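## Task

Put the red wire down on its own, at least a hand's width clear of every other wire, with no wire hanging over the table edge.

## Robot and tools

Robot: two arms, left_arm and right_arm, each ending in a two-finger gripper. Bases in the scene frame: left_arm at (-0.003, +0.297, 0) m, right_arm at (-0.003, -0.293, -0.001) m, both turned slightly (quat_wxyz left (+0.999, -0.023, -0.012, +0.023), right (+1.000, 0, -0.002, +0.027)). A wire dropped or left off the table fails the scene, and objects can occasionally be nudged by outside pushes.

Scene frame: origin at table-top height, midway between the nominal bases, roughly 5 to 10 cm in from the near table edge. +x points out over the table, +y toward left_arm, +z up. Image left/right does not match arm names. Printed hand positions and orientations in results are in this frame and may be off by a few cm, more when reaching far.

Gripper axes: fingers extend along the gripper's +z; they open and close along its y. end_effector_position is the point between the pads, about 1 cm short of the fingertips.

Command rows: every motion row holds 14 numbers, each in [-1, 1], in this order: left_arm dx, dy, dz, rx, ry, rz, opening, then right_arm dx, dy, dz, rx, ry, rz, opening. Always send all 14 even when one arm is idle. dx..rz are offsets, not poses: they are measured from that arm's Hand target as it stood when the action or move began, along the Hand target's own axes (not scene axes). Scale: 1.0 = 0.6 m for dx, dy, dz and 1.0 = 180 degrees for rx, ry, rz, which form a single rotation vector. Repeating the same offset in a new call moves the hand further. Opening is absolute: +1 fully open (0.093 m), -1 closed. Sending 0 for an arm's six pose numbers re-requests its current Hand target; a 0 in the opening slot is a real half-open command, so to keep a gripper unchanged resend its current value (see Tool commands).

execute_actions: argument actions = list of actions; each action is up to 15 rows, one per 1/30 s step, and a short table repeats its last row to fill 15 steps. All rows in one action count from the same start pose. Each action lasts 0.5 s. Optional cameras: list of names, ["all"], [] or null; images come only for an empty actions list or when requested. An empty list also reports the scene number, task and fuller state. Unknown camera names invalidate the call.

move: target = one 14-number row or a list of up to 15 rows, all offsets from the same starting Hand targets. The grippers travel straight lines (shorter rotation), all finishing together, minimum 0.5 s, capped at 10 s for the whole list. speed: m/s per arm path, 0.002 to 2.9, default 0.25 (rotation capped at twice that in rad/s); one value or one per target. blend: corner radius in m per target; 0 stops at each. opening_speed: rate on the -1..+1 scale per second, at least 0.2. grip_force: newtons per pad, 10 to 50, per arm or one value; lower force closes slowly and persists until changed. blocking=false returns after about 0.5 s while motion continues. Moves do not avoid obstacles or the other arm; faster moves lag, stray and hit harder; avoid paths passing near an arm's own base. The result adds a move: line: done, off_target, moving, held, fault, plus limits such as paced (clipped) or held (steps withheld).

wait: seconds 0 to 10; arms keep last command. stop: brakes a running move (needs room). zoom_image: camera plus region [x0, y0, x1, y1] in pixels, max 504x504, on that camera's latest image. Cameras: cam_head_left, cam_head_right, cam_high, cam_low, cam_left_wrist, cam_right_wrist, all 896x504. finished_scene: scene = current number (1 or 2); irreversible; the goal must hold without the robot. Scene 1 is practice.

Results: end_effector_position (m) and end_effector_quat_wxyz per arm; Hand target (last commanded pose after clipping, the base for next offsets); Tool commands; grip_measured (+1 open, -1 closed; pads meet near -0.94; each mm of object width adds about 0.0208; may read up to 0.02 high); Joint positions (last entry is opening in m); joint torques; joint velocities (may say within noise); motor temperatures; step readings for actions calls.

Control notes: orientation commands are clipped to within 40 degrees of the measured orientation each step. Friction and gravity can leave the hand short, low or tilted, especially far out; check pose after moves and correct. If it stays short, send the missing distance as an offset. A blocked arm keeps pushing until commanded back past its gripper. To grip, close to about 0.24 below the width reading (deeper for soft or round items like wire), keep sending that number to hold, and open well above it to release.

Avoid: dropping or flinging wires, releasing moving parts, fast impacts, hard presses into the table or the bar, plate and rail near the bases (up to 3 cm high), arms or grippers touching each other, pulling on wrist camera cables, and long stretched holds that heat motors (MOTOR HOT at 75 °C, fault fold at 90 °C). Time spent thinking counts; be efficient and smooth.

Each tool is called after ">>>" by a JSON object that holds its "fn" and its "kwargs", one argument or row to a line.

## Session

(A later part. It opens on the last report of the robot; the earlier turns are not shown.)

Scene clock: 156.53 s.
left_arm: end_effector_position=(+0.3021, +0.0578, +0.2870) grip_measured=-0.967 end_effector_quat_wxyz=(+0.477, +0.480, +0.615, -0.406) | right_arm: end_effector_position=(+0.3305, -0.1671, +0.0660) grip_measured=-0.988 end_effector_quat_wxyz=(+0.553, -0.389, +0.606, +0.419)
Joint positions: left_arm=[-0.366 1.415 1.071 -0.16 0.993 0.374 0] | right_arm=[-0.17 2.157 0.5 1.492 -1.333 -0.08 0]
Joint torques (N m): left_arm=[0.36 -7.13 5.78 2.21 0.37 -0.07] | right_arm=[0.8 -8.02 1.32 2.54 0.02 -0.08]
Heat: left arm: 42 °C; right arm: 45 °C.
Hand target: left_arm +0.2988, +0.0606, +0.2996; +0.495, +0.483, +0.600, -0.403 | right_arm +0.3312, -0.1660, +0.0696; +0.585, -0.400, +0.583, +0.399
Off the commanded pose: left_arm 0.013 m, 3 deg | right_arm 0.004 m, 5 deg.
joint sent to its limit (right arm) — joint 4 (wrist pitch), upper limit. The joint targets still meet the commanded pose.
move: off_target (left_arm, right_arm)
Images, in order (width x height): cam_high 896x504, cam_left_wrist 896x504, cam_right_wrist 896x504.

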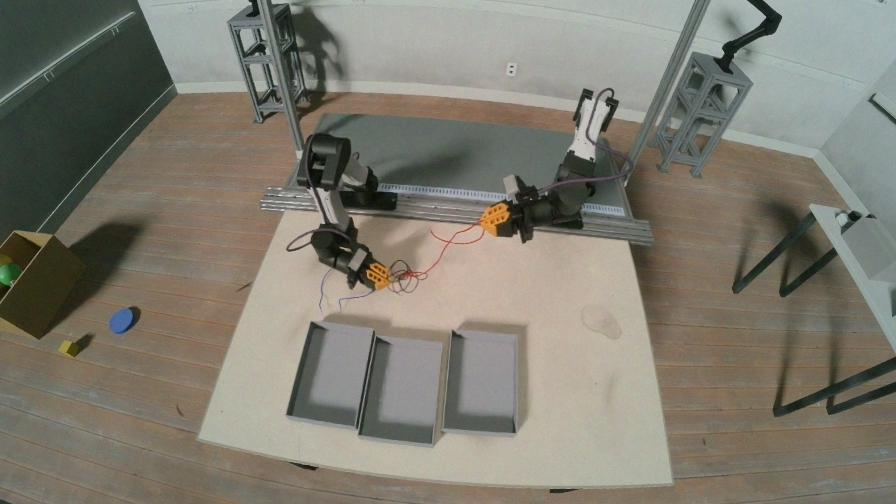

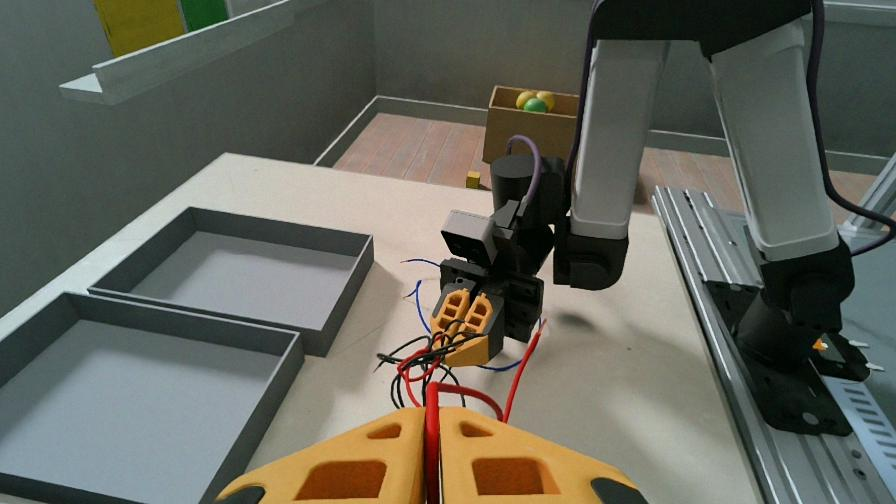

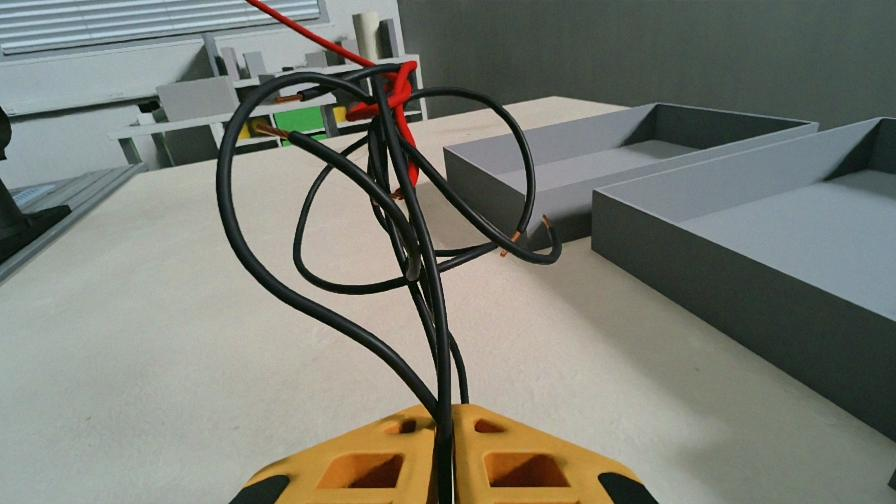

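>>> {"fn": "move", "kwargs": {
  "target": [
    [0.08,0,0.015,0,0,0,-1,0.03,0,0.05,0,0,0,-1],
    [0.08,0,0.015,0,0,0,-1,0.03,0,0.05,0,0,0,-0.3]
  ],
  "cameras": ["cam_right_wrist","cam_left_wrist","cam_high"],
  "speed": 0.1,
  "opening_speed": 0.5
}}

>>> {"fn": "zoom_image", "kwargs": {
  "camera": "cam_right_wrist",
  "region": [200, 0, 700, 500]
}}

>>> {"fn": "zoom_image", "kwargs": {
  "camera": "cam_high",
  "region": [350, 180, 530, 300]
}}

Scene clock: 164.80 s.
left_arm: end_effector_position=(+0.2974, +0.0597, +0.2487) grip_measured=-0.967 end_effector_quat_wxyz=(+0.487, +0.481, +0.607, -0.403) | right_arm: end_effector_position=(+0.3355, -0.1392, +0.0446) grip_measured=-0.301 end_effector_quat_wxyz=(+0.539, -0.391, +0.617, +0.419)
Joint positions: left_arm=[-0.36 1.413 0.898 0.038 0.999 0.374 0] | right_arm=[-0.07 2.233 0.531 1.493 -1.237 -0.1 0.031]
Joint torques (N m): left_arm=[0.38 -4.72 5.72 2.23 0.35 -0.02] | right_arm=[0.94 -8.39 2.97 2.63 0.06 -0.07]
Heat: left arm: 42 °C; right arm: 46 °C.
Hand target: left_arm +0.2986, +0.0606, +0.2508; +0.495, +0.483, +0.600, -0.403 | right_arm +0.3422, -0.1381, +0.0516; +0.585, -0.400, +0.583, +0.399
Off the commanded pose: left_arm 0.002 m, 1 deg | right_arm 0.010 m, 7 deg.
joint sent to its limit (right arm) — joint 4 (wrist pitch), upper limit. The joint targets are off in orientation, not in position.
move: off_target (right_arm); target 2's new opening was sent with right_arm's hand 0.010 m and 7 deg from that target
Images, in order (width x height): cam_high 896x504, cam_left_wrist 896x504, cam_right_wrist 896x504.

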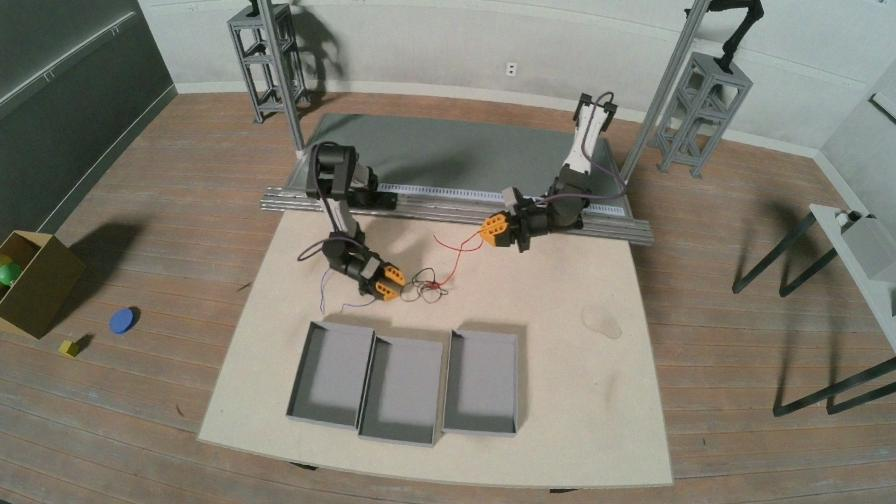

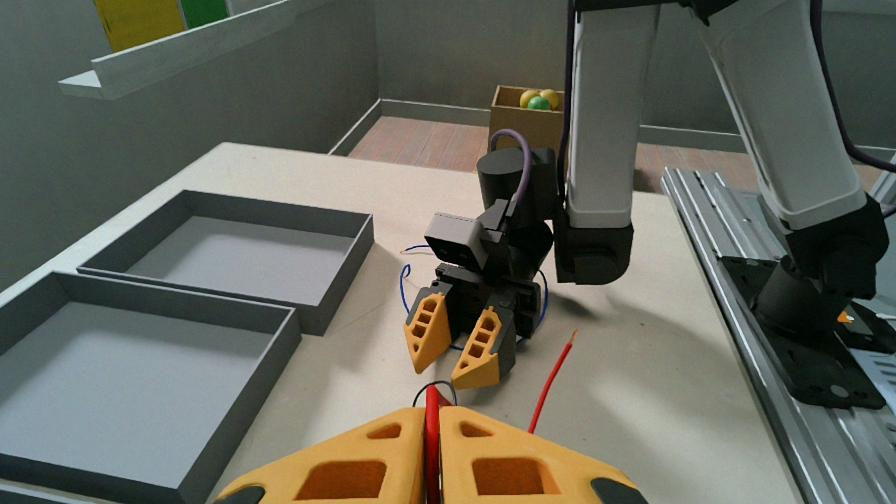

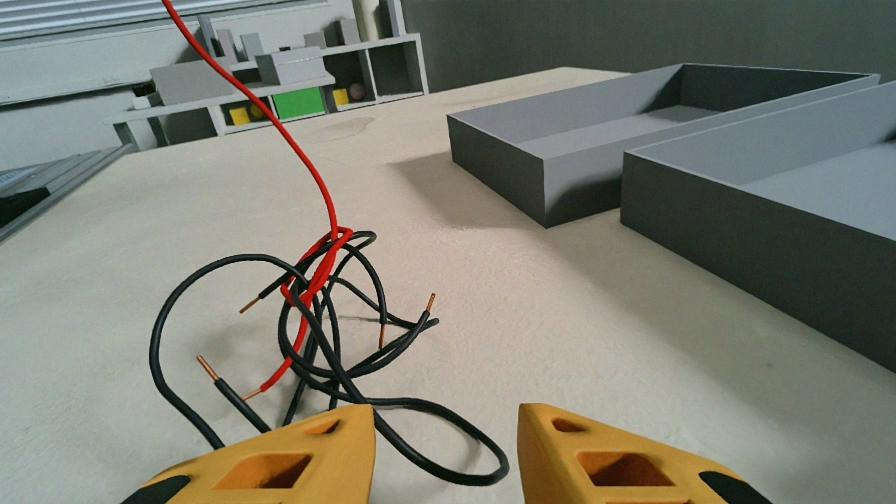

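Scaled by 1.008 from the camera's 896x504 image, which has a finer 1280x720 frame.

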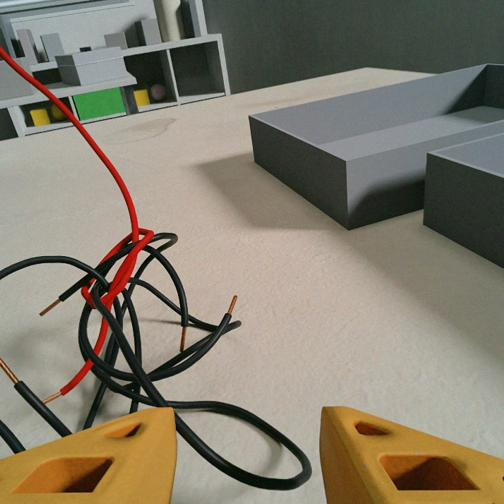

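Scaled by 2.800 from the camera's 896x504 image, which has a finer 1280x720 frame.

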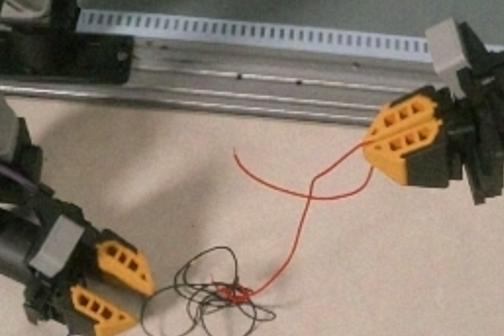

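>>> {"fn": "move", "kwargs": {
  "target": [-0.127,0.042,-0.223,0,0,0,-1,0,0,0,0,0,0,-0.3],
  "cameras": ["cam_right_wrist","cam_left_wrist","cam_high"],
  "speed": 0.1
}}

>>> {"fn": "zoom_image", "kwargs": {
  "camera": "cam_high",
  "region": [350, 180, 530, 300]
}}

Scene clock: 171.83 s.
left_arm: end_effector_position=(+0.2958, +0.1797, +0.3433) grip_measured=-0.967 end_effector_quat_wxyz=(+0.485, +0.476, +0.610, -0.407) | right_arm: end_effector_position=(+0.3355, -0.1392, +0.0446) grip_measured=-0.301 end_effector_quat_wxyz=(+0.539, -0.391, +0.617, +0.419)
Joint positions: left_arm=[0.052 1.499 1.51 -1.175 1.299 1.101 0] | right_arm=[-0.07 2.233 0.531 1.493 -1.237 -0.1 0.031]
Joint torques (N m): left_arm=[0.24 -3.77 7.94 0.95 0.69 0.17] | right_arm=[0.75 -8.31 3.32 2.54 0.05 -0.06]
Heat: left arm: 40 °C; right arm: 45 °C.
Hand target: left_arm +0.2991, +0.1807, +0.3504; +0.495, +0.483, +0.600, -0.403 | right_arm +0.3422, -0.1381, +0.0516; +0.585, -0.400, +0.583, +0.399
Off the commanded pose: left_arm 0.008 m, 2 deg | right_arm 0.010 m, 7 deg.
joint sent to its limit (right arm) — joint 4 (wrist pitch), upper limit. The joint targets are off in orientation, not in position.
move: off_target (right_arm)
Images, in order (width x height): cam_high 896x504, cam_left_wrist 896x504, cam_right_wrist 896x504.

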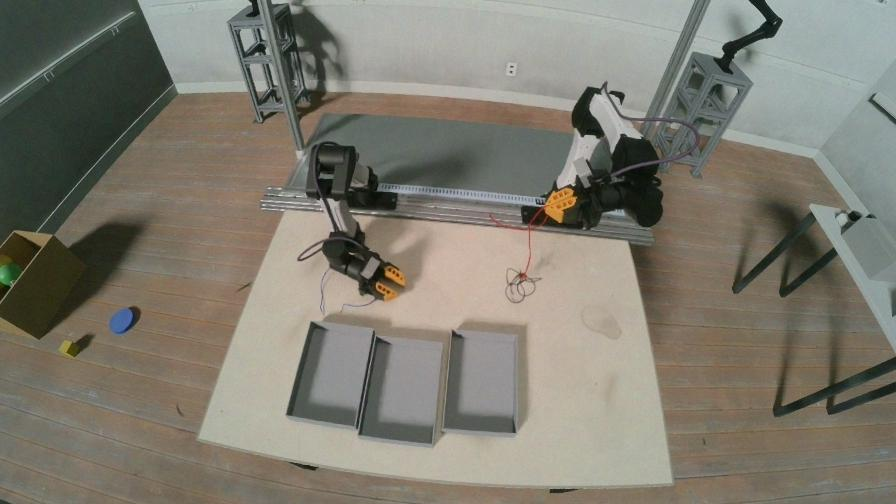

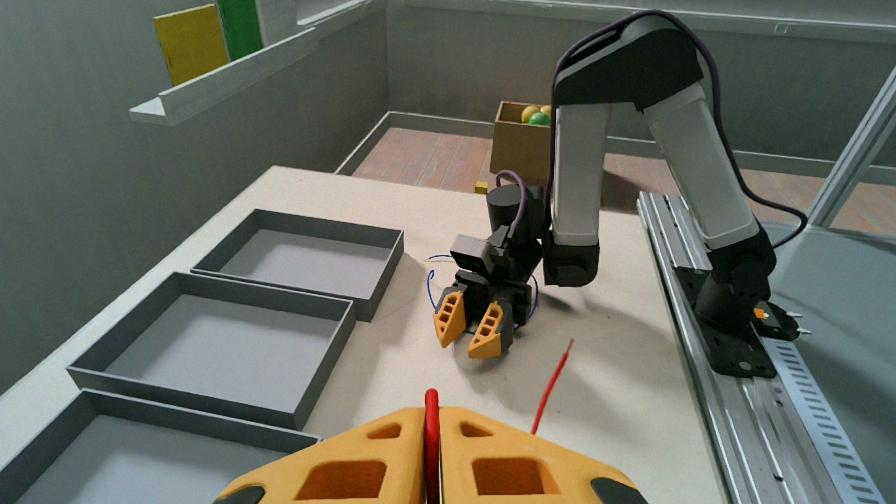

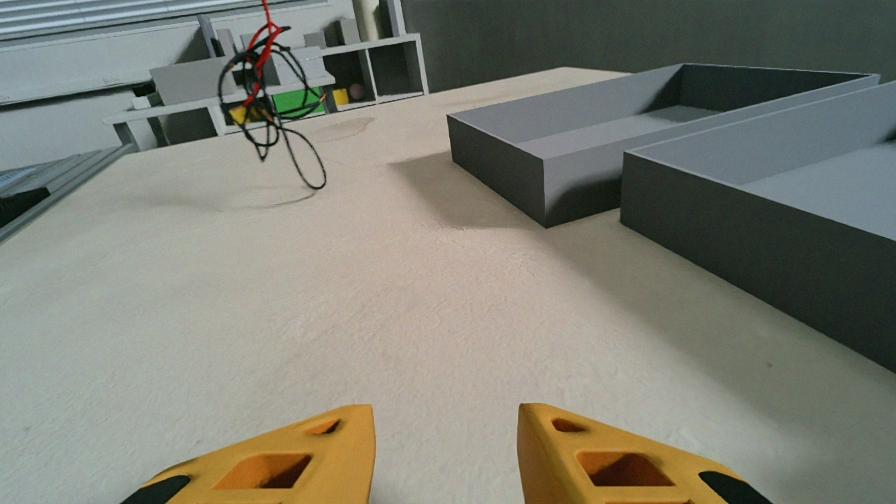

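Scaled by 2.800 from the camera's 896x504 image, which has a finer 1280x720 frame.

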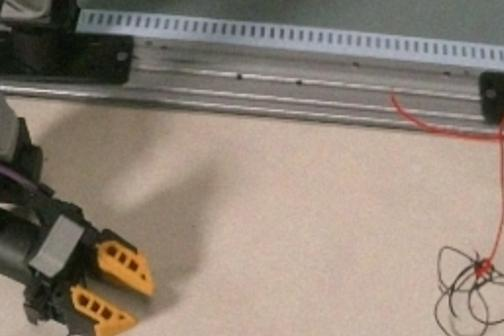

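>>> {"fn": "move", "kwargs": {
  "target": [-0.167,-0.042,0.167,0,0,0,-1,-0.183,0.098,0.05,-0.118,0,0,0],
  "cameras": ["cam_right_wrist","cam_high","cam_low"],
  "speed": 0.15
}}

>>> {"fn": "wait", "kwargs": {
  "seconds": 2,
  "cameras": ["cam_right_wrist","cam_high"]
}}

>>> {"fn": "zoom_image", "kwargs": {
  "camera": "cam_right_wrist",
  "region": [200, 0, 704, 504]
}}

>>> {"fn": "zoom_image", "kwargs": {
  "camera": "cam_high",
  "region": [380, 160, 560, 280]
}}

Scene clock: 182.17 s.
left_arm: end_effector_position=(+0.2956, +0.0645, +0.4211) grip_measured=-0.967 end_effector_quat_wxyz=(+0.483, +0.480, +0.609, -0.407) | right_arm: end_effector_position=(+0.2981, -0.0911, +0.1500) grip_measured=-0.001 end_effector_quat_wxyz=(+0.495, -0.486, +0.514, +0.504)
Joint positions: left_arm=[-0.366 1.477 1.656 -0.661 0.998 0.366 0] | right_arm=[0.058 1.861 0.594 1.254 -1.44 0.029 0.045]
Joint torques (N m): left_arm=[-0.7 -3.9 7.88 2.22 0.2 -0.14] | right_arm=[0.81 -11.1 5.24 1.51 -0.14 0.08]
Heat: left arm: 39 °C; right arm: 46 °C.
Hand target: left_arm +0.2995, +0.0610, +0.4302; +0.495, +0.483, +0.600, -0.403 | right_arm +0.2979, -0.0889, +0.1612; +0.501, -0.500, +0.499, +0.499
Off the commanded pose: left_arm 0.011 m, 2 deg | right_arm 0.012 m, 3 deg.
move: off_target (left_arm, right_arm)
Images, in order (width x height): cam_high 896x504, cam_low 896x504, cam_right_wrist 896x504.

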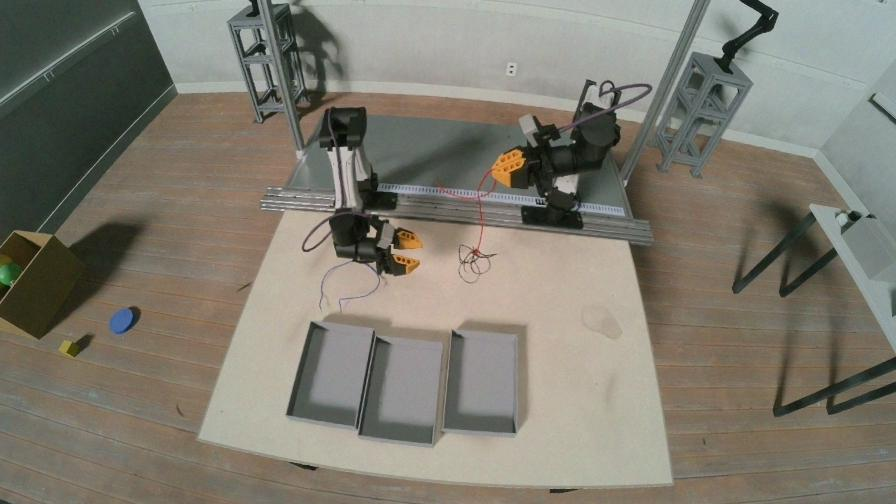

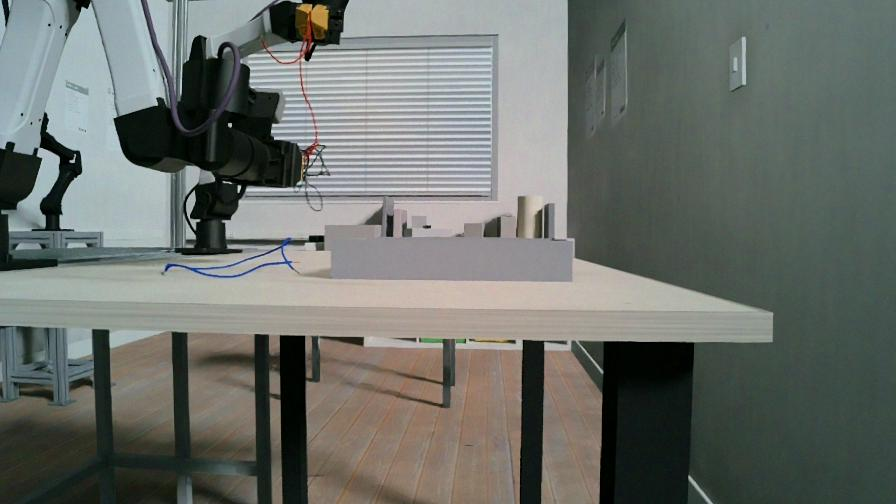

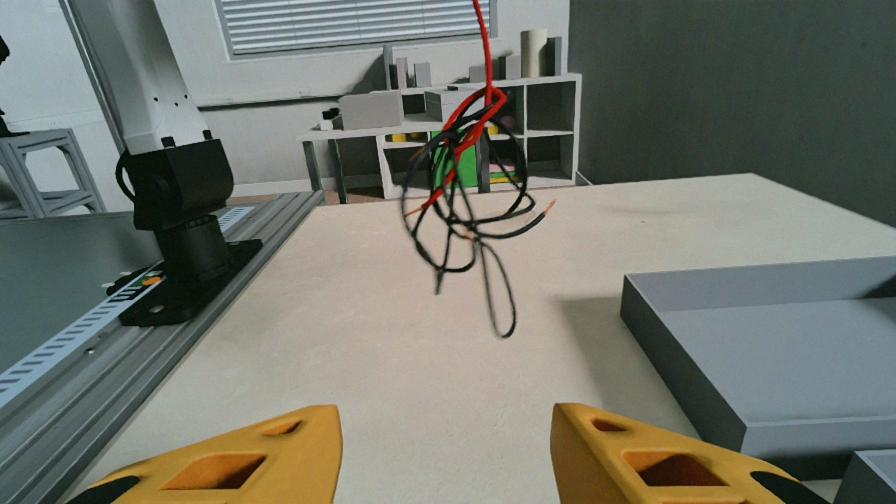

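Scene clock: 184.17 s.
left_arm: end_effector_position=(+0.2956, +0.0645, +0.4211) grip_measured=-0.967 end_effector_quat_wxyz=(+0.483, +0.480, +0.609, -0.407) | right_arm: end_effector_position=(+0.2981, -0.0911, +0.1499) grip_measured=-0.001 end_effector_quat_wxyz=(+0.495, -0.486, +0.515, +0.504)
Joint positions: left_arm=[-0.366 1.477 1.656 -0.661 0.998 0.366 0] | right_arm=[0.058 1.861 0.594 1.254 -1.44 0.029 0.045]
Joint torques (N m): left_arm=[-0.68 -3.88 7.77 2.23 0.18 -0.13] | right_arm=[0.64 -11.25 5.48 1.39 -0.19 0.06]
Heat: left arm: 39 °C; right arm: 47 °C.
Hand target: left_arm +0.2995, +0.0610, +0.4302; +0.495, +0.483, +0.600, -0.403 | right_arm +0.2979, -0.0889, +0.1613; +0.501, -0.500, +0.499, +0.499
Tool commands: left_gripper/opening=-1.0 right_gripper/opening=+0.0
Off the commanded pose: left_arm 0.011 m, 2 deg | right_arm 0.012 m, 3 deg.
wait: 2.00 s; at rest by 0.17 s
Images, in order (width x height): cam_high 896x504, cam_right_wrist 896x504.

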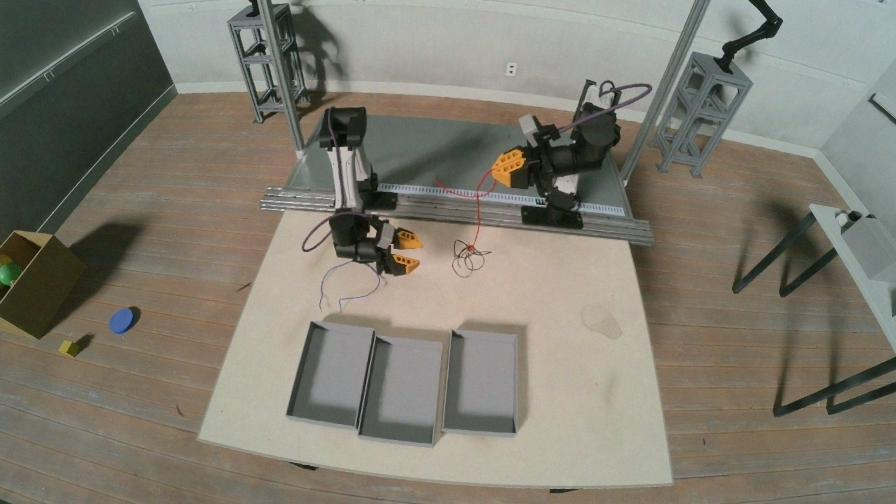

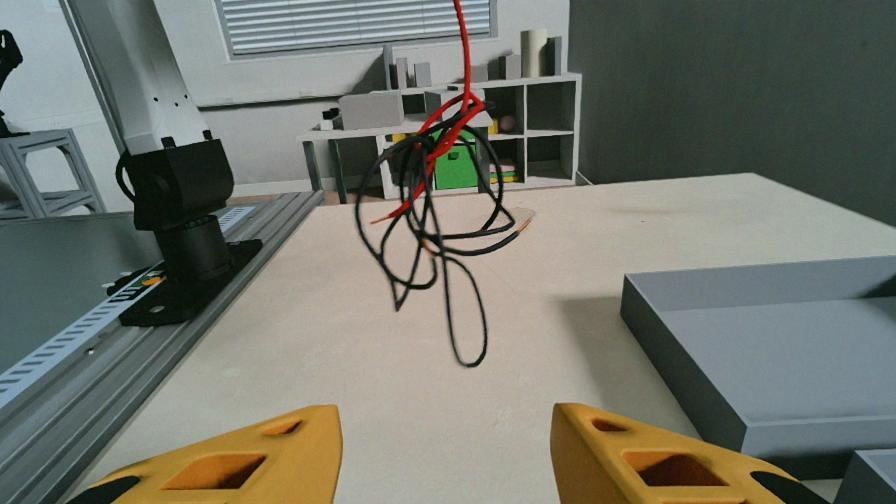

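Scaled by 1.000.

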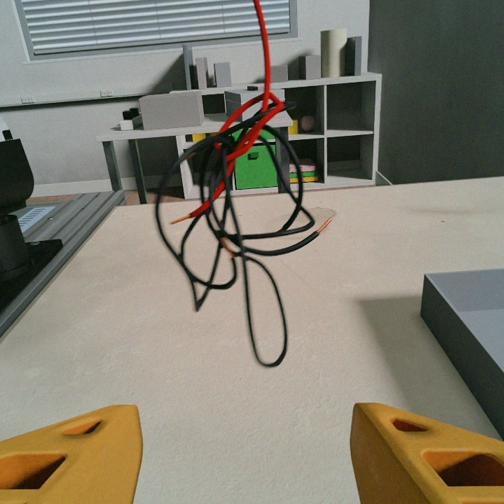

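Scaled by 2.800 from the camera's 896x504 image, which has a finer 1280x720 frame.

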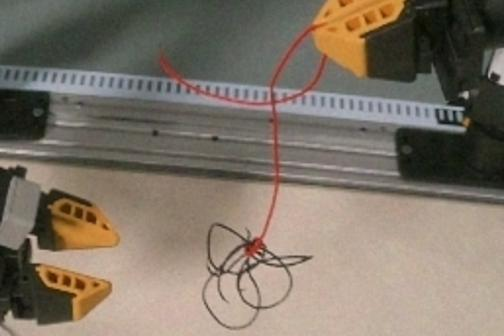

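>>> {"fn": "move", "kwargs": {
  "target": [0,0,0,0,0,0,-1,0.075,-0.02,0.16,0,0,0,0.2],
  "cameras": ["cam_right_wrist","cam_high"],
  "speed": 0.12
}}

>>> {"fn": "zoom_image", "kwargs": {
  "camera": "cam_high",
  "region": [380, 180, 560, 300]
}}

Scene clock: 194.77 s.
left_arm: end_effector_position=(+0.2956, +0.0645, +0.4211) grip_measured=-0.967 end_effector_quat_wxyz=(+0.483, +0.480, +0.609, -0.407) | right_arm: end_effector_position=(+0.3038, +0.0041, +0.1171) grip_measured=+0.199 end_effector_quat_wxyz=(+0.490, -0.499, +0.503, +0.508)
Joint positions: left_arm=[-0.366 1.477 1.656 -0.661 0.998 0.366 0] | right_arm=[0.341 2.08 0.731 1.337 -1.191 0.013 0.055]
Joint torques (N m): left_arm=[-0.68 -3.9 7.8 2.23 0.18 -0.13] | right_arm=[0.7 -9.31 5.56 1.79 0.11 0.01]
Heat: left arm: 39 °C; right arm: 49 °C.
Hand target: left_arm +0.2995, +0.0610, +0.4302; +0.495, +0.483, +0.600, -0.403 | right_arm +0.3101, +0.0072, +0.1165; +0.501, -0.501, +0.499, +0.499
Off the commanded pose: left_arm 0.010 m, 2 deg | right_arm 0.007 m, 2 deg.
move: done
Images, in order (width x height): cam_high 896x504, cam_right_wrist 896x504.

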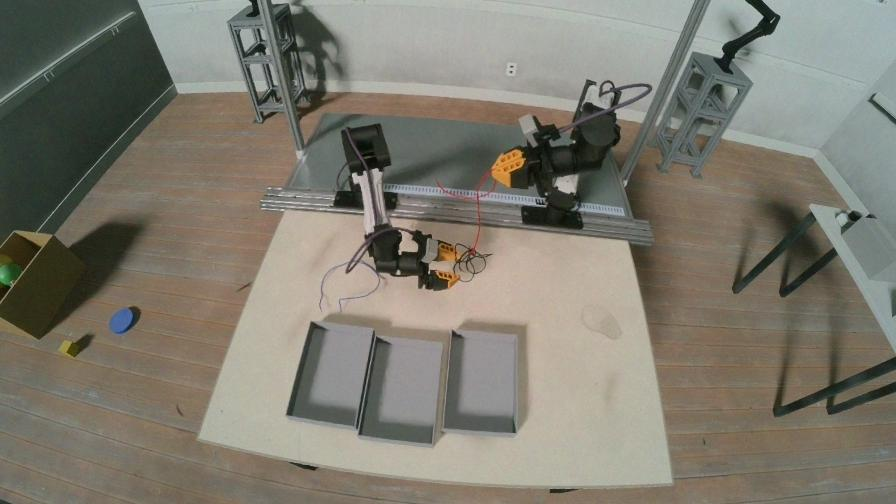

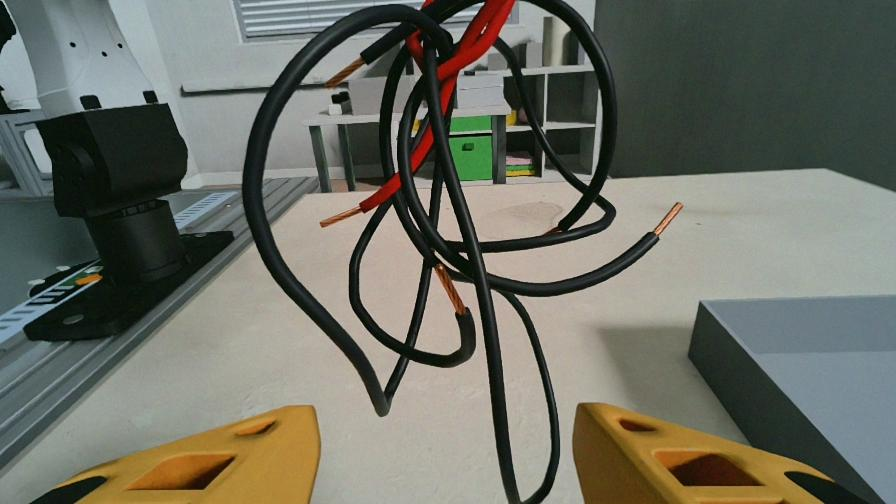

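Scaled by 2.800 from the camera's 896x504 image, which has a finer 1280x720 frame.

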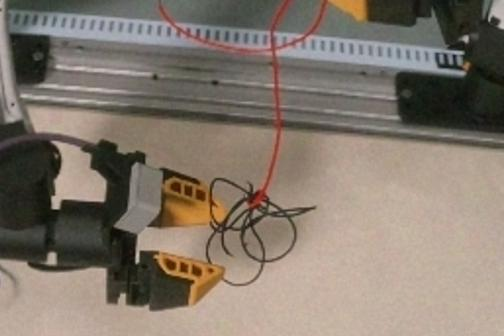

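>>> {"fn": "move", "kwargs": {
  "target": [
    [0,0,0,0,0,0,-1,0.012,-0.012,0.045,0,0,0,0.2],
    [0,0,0,0,0,0,-1,0.012,-0.012,0.045,0,0,0,-1]
  ],
  "cameras": ["cam_right_wrist","cam_high"],
  "speed": 0.1,
  "opening_speed": 1
}}

>>> {"fn": "zoom_image", "kwargs": {
  "camera": "cam_high",
  "region": [380, 180, 560, 300]
}}

Scene clock: 200.40 s.
left_arm: end_effector_position=(+0.2956, +0.0645, +0.4212) grip_measured=-0.967 end_effector_quat_wxyz=(+0.483, +0.480, +0.609, -0.407) | right_arm: end_effector_position=(+0.3120, +0.0302, +0.1124) grip_measured=-0.988 end_effector_quat_wxyz=(+0.496, -0.501, +0.498, +0.505)
Joint positions: left_arm=[-0.366 1.477 1.656 -0.661 0.998 0.366 0] | right_arm=[0.4 2.144 0.809 1.338 -1.129 0.013 0]
Joint torques (N m): left_arm=[-0.72 -3.95 7.84 2.21 0.18 -0.12] | right_arm=[0.46 -9.65 5.18 1.63 0.11 -0.04]
Heat: left arm: 39 °C; right arm: 49 °C.
Hand target: left_arm +0.2995, +0.0610, +0.4303; +0.495, +0.483, +0.600, -0.403 | right_arm +0.3174, +0.0342, +0.1093; +0.501, -0.501, +0.499, +0.499
Off the commanded pose: left_arm 0.010 m, 2 deg | right_arm 0.007 m, 1 deg.
move: done
Images, in order (width x height): cam_high 896x504, cam_right_wrist 896x504.

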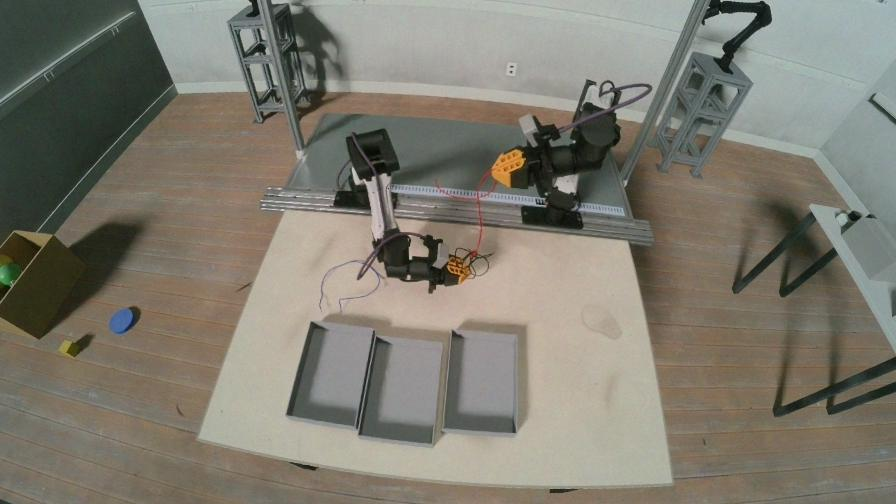

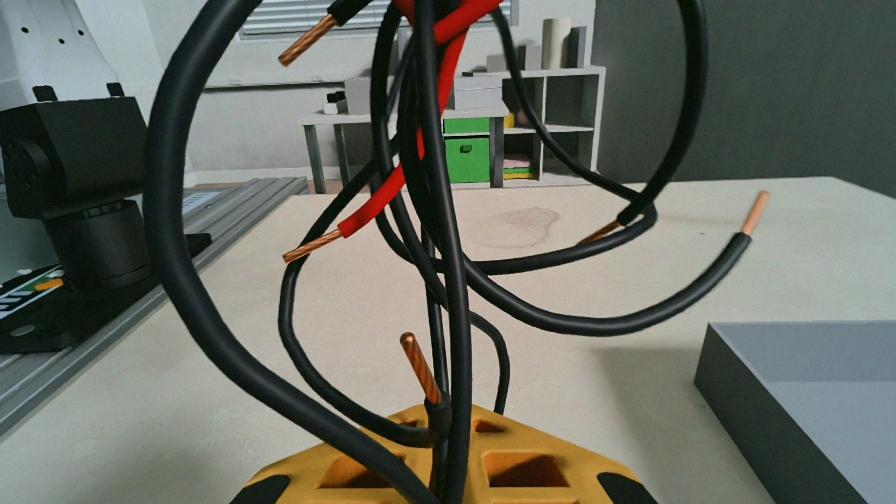

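Scaled by 2.800 from the camera's 896x504 image, which has a finer 1280x720 frame.

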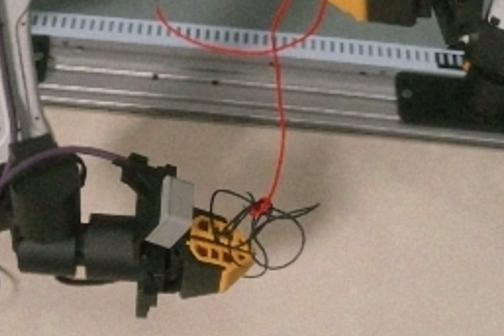

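>>> {"fn": "move", "kwargs": {
  "target": [0,0,0,0,0,0,-1,0.06,0,-0.17,0,0,0,-1],
  "cameras": ["cam_right_wrist","cam_high","cam_left_wrist"],
  "speed": 0.07
}}

>>> {"fn": "zoom_image", "kwargs": {
  "camera": "cam_high",
  "region": [380, 180, 560, 300]
}}

Scene clock: 209.07 s.
left_arm: end_effector_position=(+0.2995, +0.0640, +0.4094) grip_measured=-0.967 end_effector_quat_wxyz=(+0.466, +0.472, +0.629, -0.406) | right_arm: end_effector_position=(+0.3213, -0.0624, +0.0845) grip_measured=-0.988 end_effector_quat_wxyz=(+0.499, -0.502, +0.499, +0.500)
Joint positions: left_arm=[-0.369 1.49 1.656 -0.698 0.975 0.366 0] | right_arm=[0.135 2.215 0.72 1.487 -1.386 -0.007 0]
Joint torques (N m): left_arm=[-0.38 -5.26 7.77 2.57 0.45 -0.08] | right_arm=[-0.95 -7.98 1.26 1.93 -0.13 -0.06]
Heat: left arm: 39 °C; right arm: 49 °C.
Hand target: left_arm +0.2994, +0.0611, +0.4303; +0.495, +0.483, +0.600, -0.403 | right_arm +0.3174, -0.0678, +0.0732; +0.501, -0.501, +0.499, +0.499
Off the commanded pose: left_arm 0.021 m, 5 deg | right_arm 0.013 m, 0 deg.
move: off_target (left_arm, right_arm)
Images, in order (width x height): cam_high 896x504, cam_left_wrist 896x504, cam_right_wrist 896x504.

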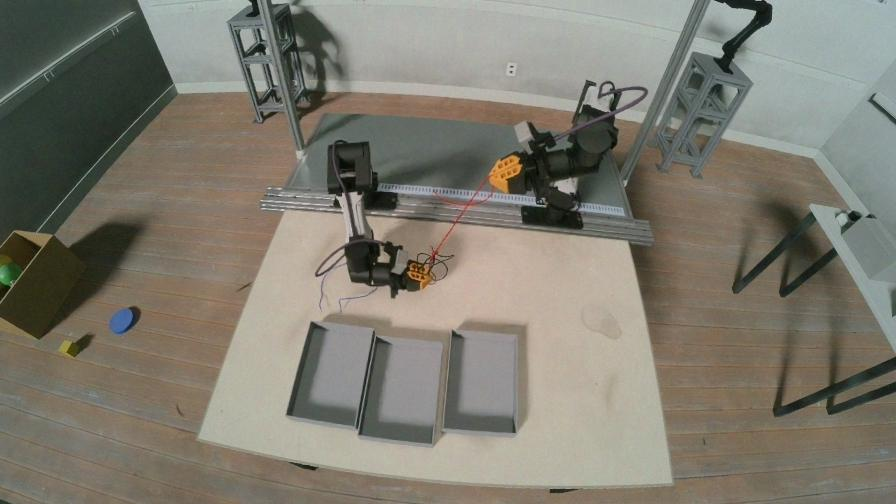

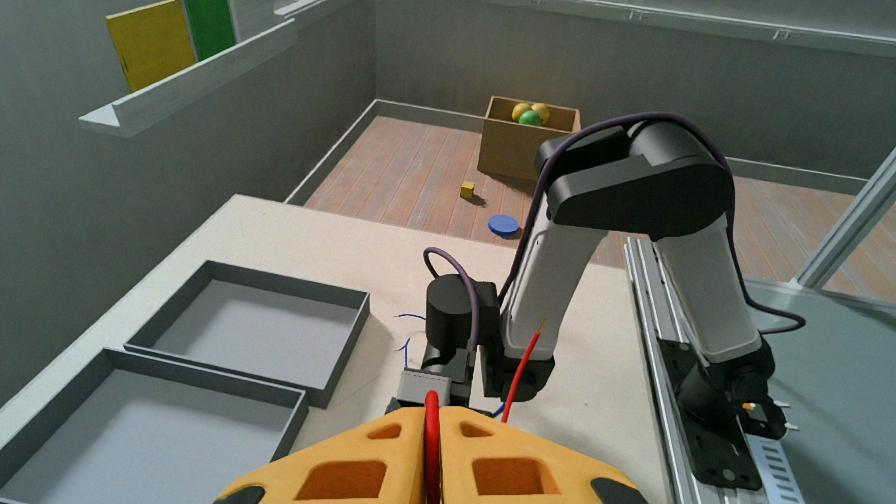

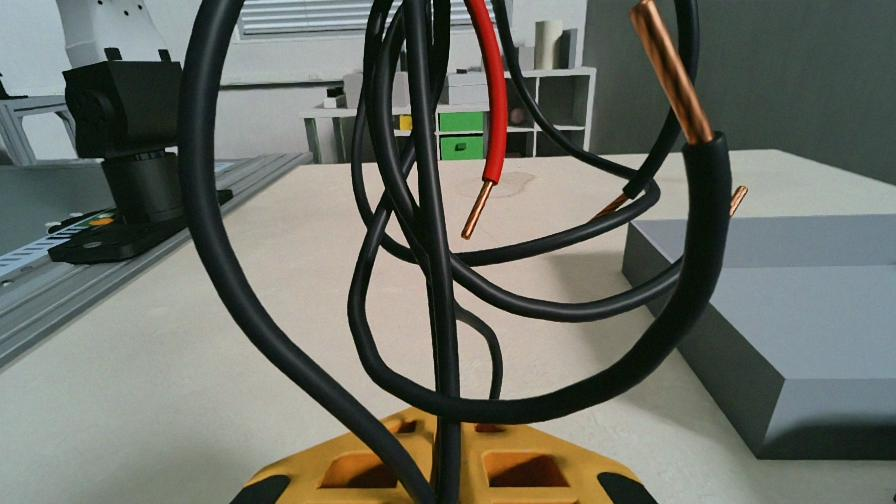

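Scaled by 2.800 from the camera's 896x504 image, which has a finer 1280x720 frame.

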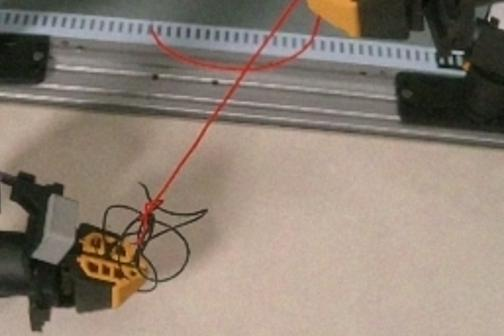

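>>> {"fn": "move", "kwargs": {
  "target": [
    [0,0,0,0,0,0,-1,-0.07,0,0.15,0,0,0,-1],
    [0,0,0,0,0,0,-1,-0.07,0,0.15,0,0,0,0],
    [0,0,0,0,0,0,-1,-0.07,0,-0.02,0,0,0,0]
  ],
  "cameras": ["cam_right_wrist","cam_high","cam_left_wrist"],
  "speed": 0.12,
  "opening_speed": 0.7
}}

>>> {"fn": "wait", "kwargs": {
  "seconds": 3,
  "cameras": ["cam_right_wrist","cam_high","cam_low"]
}}

>>> {"fn": "zoom_image", "kwargs": {
  "camera": "cam_high",
  "region": [380, 180, 560, 300]
}}

>>> {"fn": "zoom_image", "kwargs": {
  "camera": "cam_right_wrist",
  "region": [300, 0, 700, 400]
}}

Scene clock: 221.10 s.
left_arm: end_effector_position=(+0.3013, +0.0631, +0.4151) grip_measured=-0.967 end_effector_quat_wxyz=(+0.478, +0.477, +0.617, -0.403) | right_arm: end_effector_position=(+0.3219, -0.0786, +0.1065) grip_measured=-0.001 end_effector_quat_wxyz=(+0.493, -0.489, +0.512, +0.505)
Joint positions: left_arm=[-0.369 1.49 1.656 -0.663 0.981 0.366 0] | right_arm=[0.088 2.103 0.693 1.382 -1.418 0.01 0.045]
Joint torques (N m): left_arm=[-0.44 -5.19 7.82 2.22 0.38 -0.12] | right_arm=[0.12 -13.24 2.47 1.68 -0.16 0.05]
Heat: left arm: 41 °C; right arm: 50 °C.
Hand target: left_arm +0.2995, +0.0611, +0.4303; +0.495, +0.483, +0.600, -0.403 | right_arm +0.3173, -0.0799, +0.1152; +0.501, -0.501, +0.499, +0.499
Off the commanded pose: left_arm 0.015 m, 3 deg | right_arm 0.010 m, 2 deg.
move: off_target (left_arm); target 2's new opening was sent with right_arm's hand 0.017 m and 3 deg from that target
Images, in order (width x height): cam_high 896x504, cam_left_wrist 896x504, cam_right_wrist 896x504.

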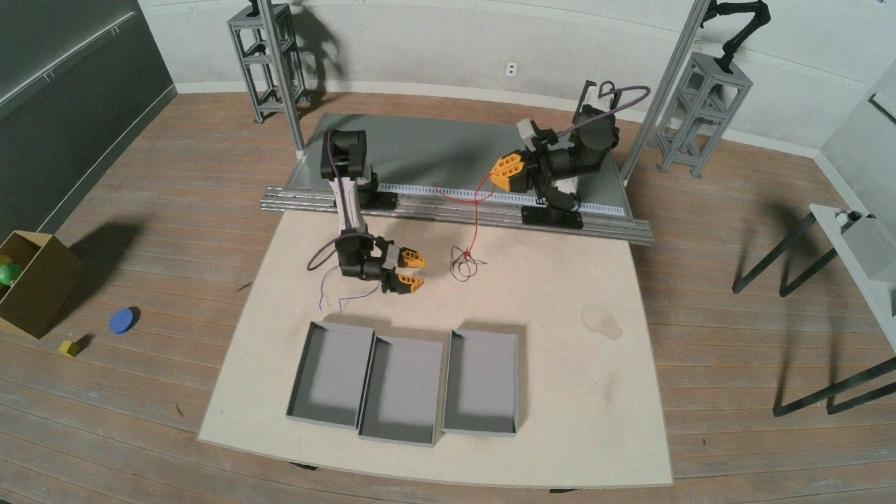

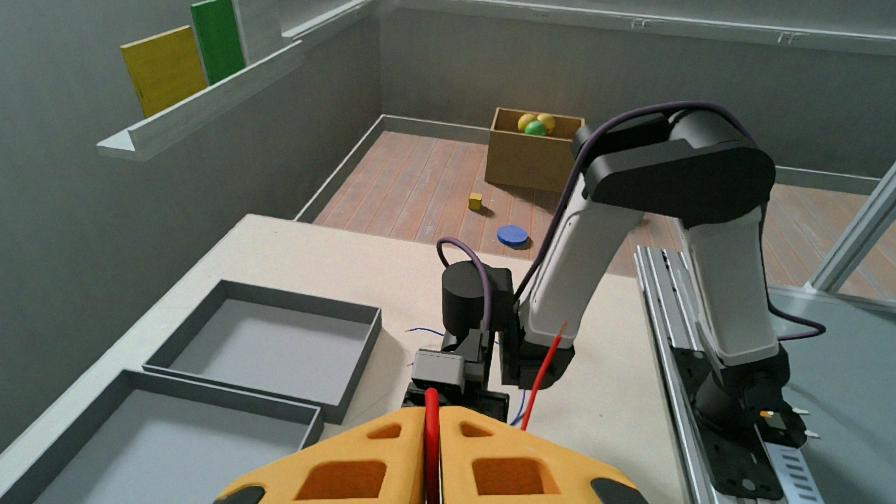

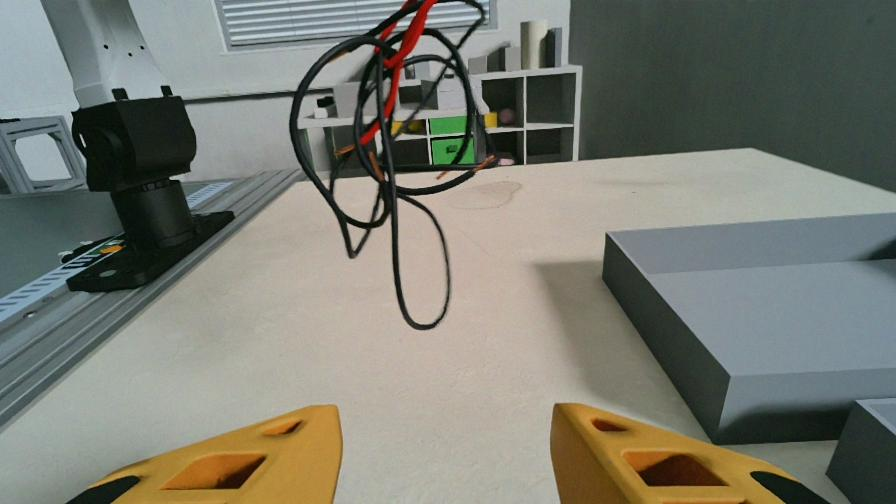

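Scene clock: 224.10 s.
left_arm: end_effector_position=(+0.3013, +0.0631, +0.4151) grip_measured=-0.967 end_effector_quat_wxyz=(+0.478, +0.477, +0.617, -0.403) | right_arm: end_effector_position=(+0.3218, -0.0786, +0.1065) grip_measured=-0.001 end_effector_quat_wxyz=(+0.493, -0.490, +0.512, +0.505)
Joint positions: left_arm=[-0.369 1.49 1.656 -0.663 0.981 0.366 0] | right_arm=[0.088 2.103 0.693 1.383 -1.419 0.01 0.045]
Joint torques (N m): left_arm=[-0.46 -5.16 7.84 2.22 0.37 -0.11] | right_arm=[0.06 -13.27 2.36 1.69 -0.18 0.05]
Motor temperatures (°C): left_arm=[26 35 39 41 28 25 27] | right_arm=[27 51 34 37 27 24 30]
Heat: left arm: 41 °C; right arm: 51 °C.
Hand target: left_arm +0.2995, +0.0611, +0.4303; +0.495, +0.483, +0.600, -0.403 | right_arm +0.3173, -0.0799, +0.1152; +0.501, -0.501, +0.499, +0.499
Tool commands: left_gripper/opening=-1.0 right_gripper/opening=+0.0
Off the commanded pose: left_arm 0.015 m, 3 deg | right_arm 0.010 m, 2 deg.
wait: 3.00 s; at rest by 0.17 s
Images, in order (width x height): cam_high 896x504, cam_low 896x504, cam_right_wrist 896x504.

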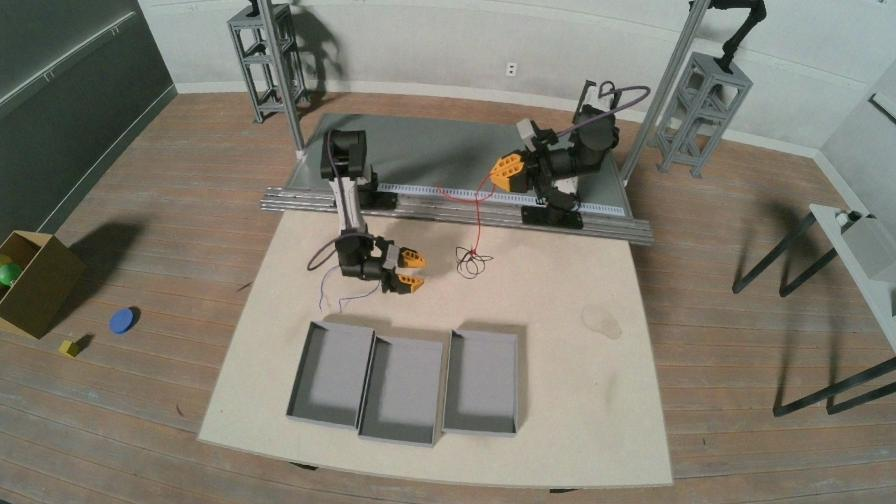

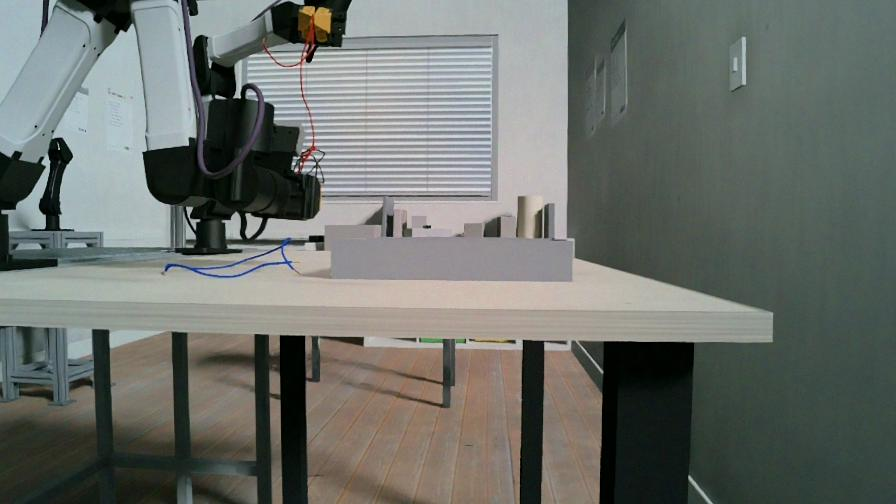

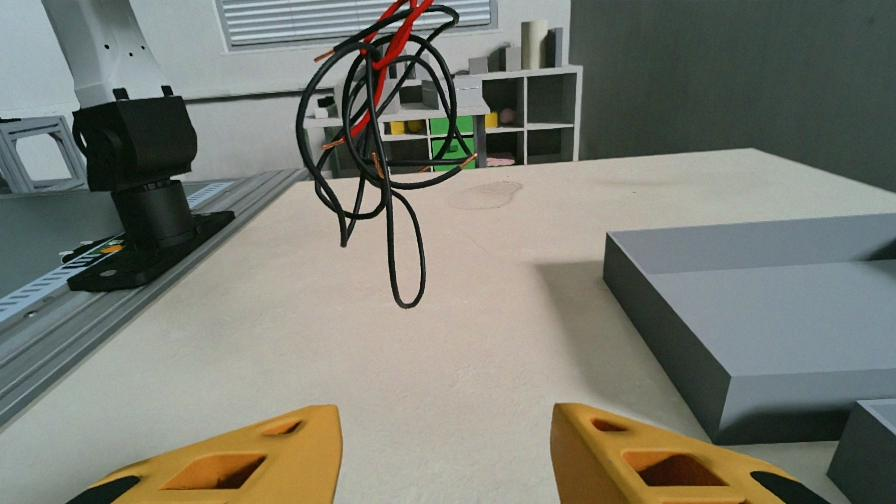

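Scaled by 2.800 from the camera's 896x504 image, which has a finer 1280x720 frame.

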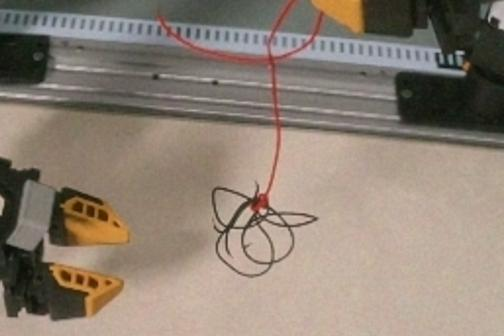

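Scaled by 1.260 from the camera's 896x504 image, which has a finer 1280x720 frame.

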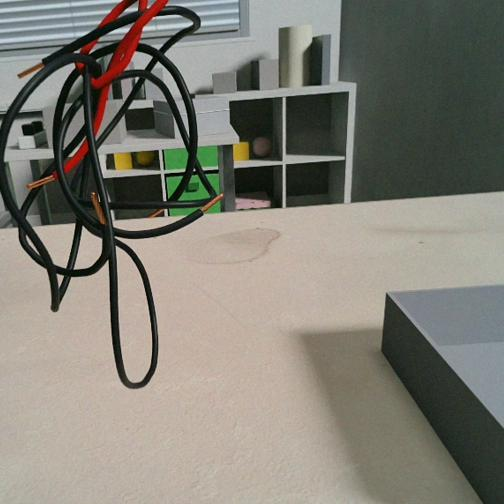

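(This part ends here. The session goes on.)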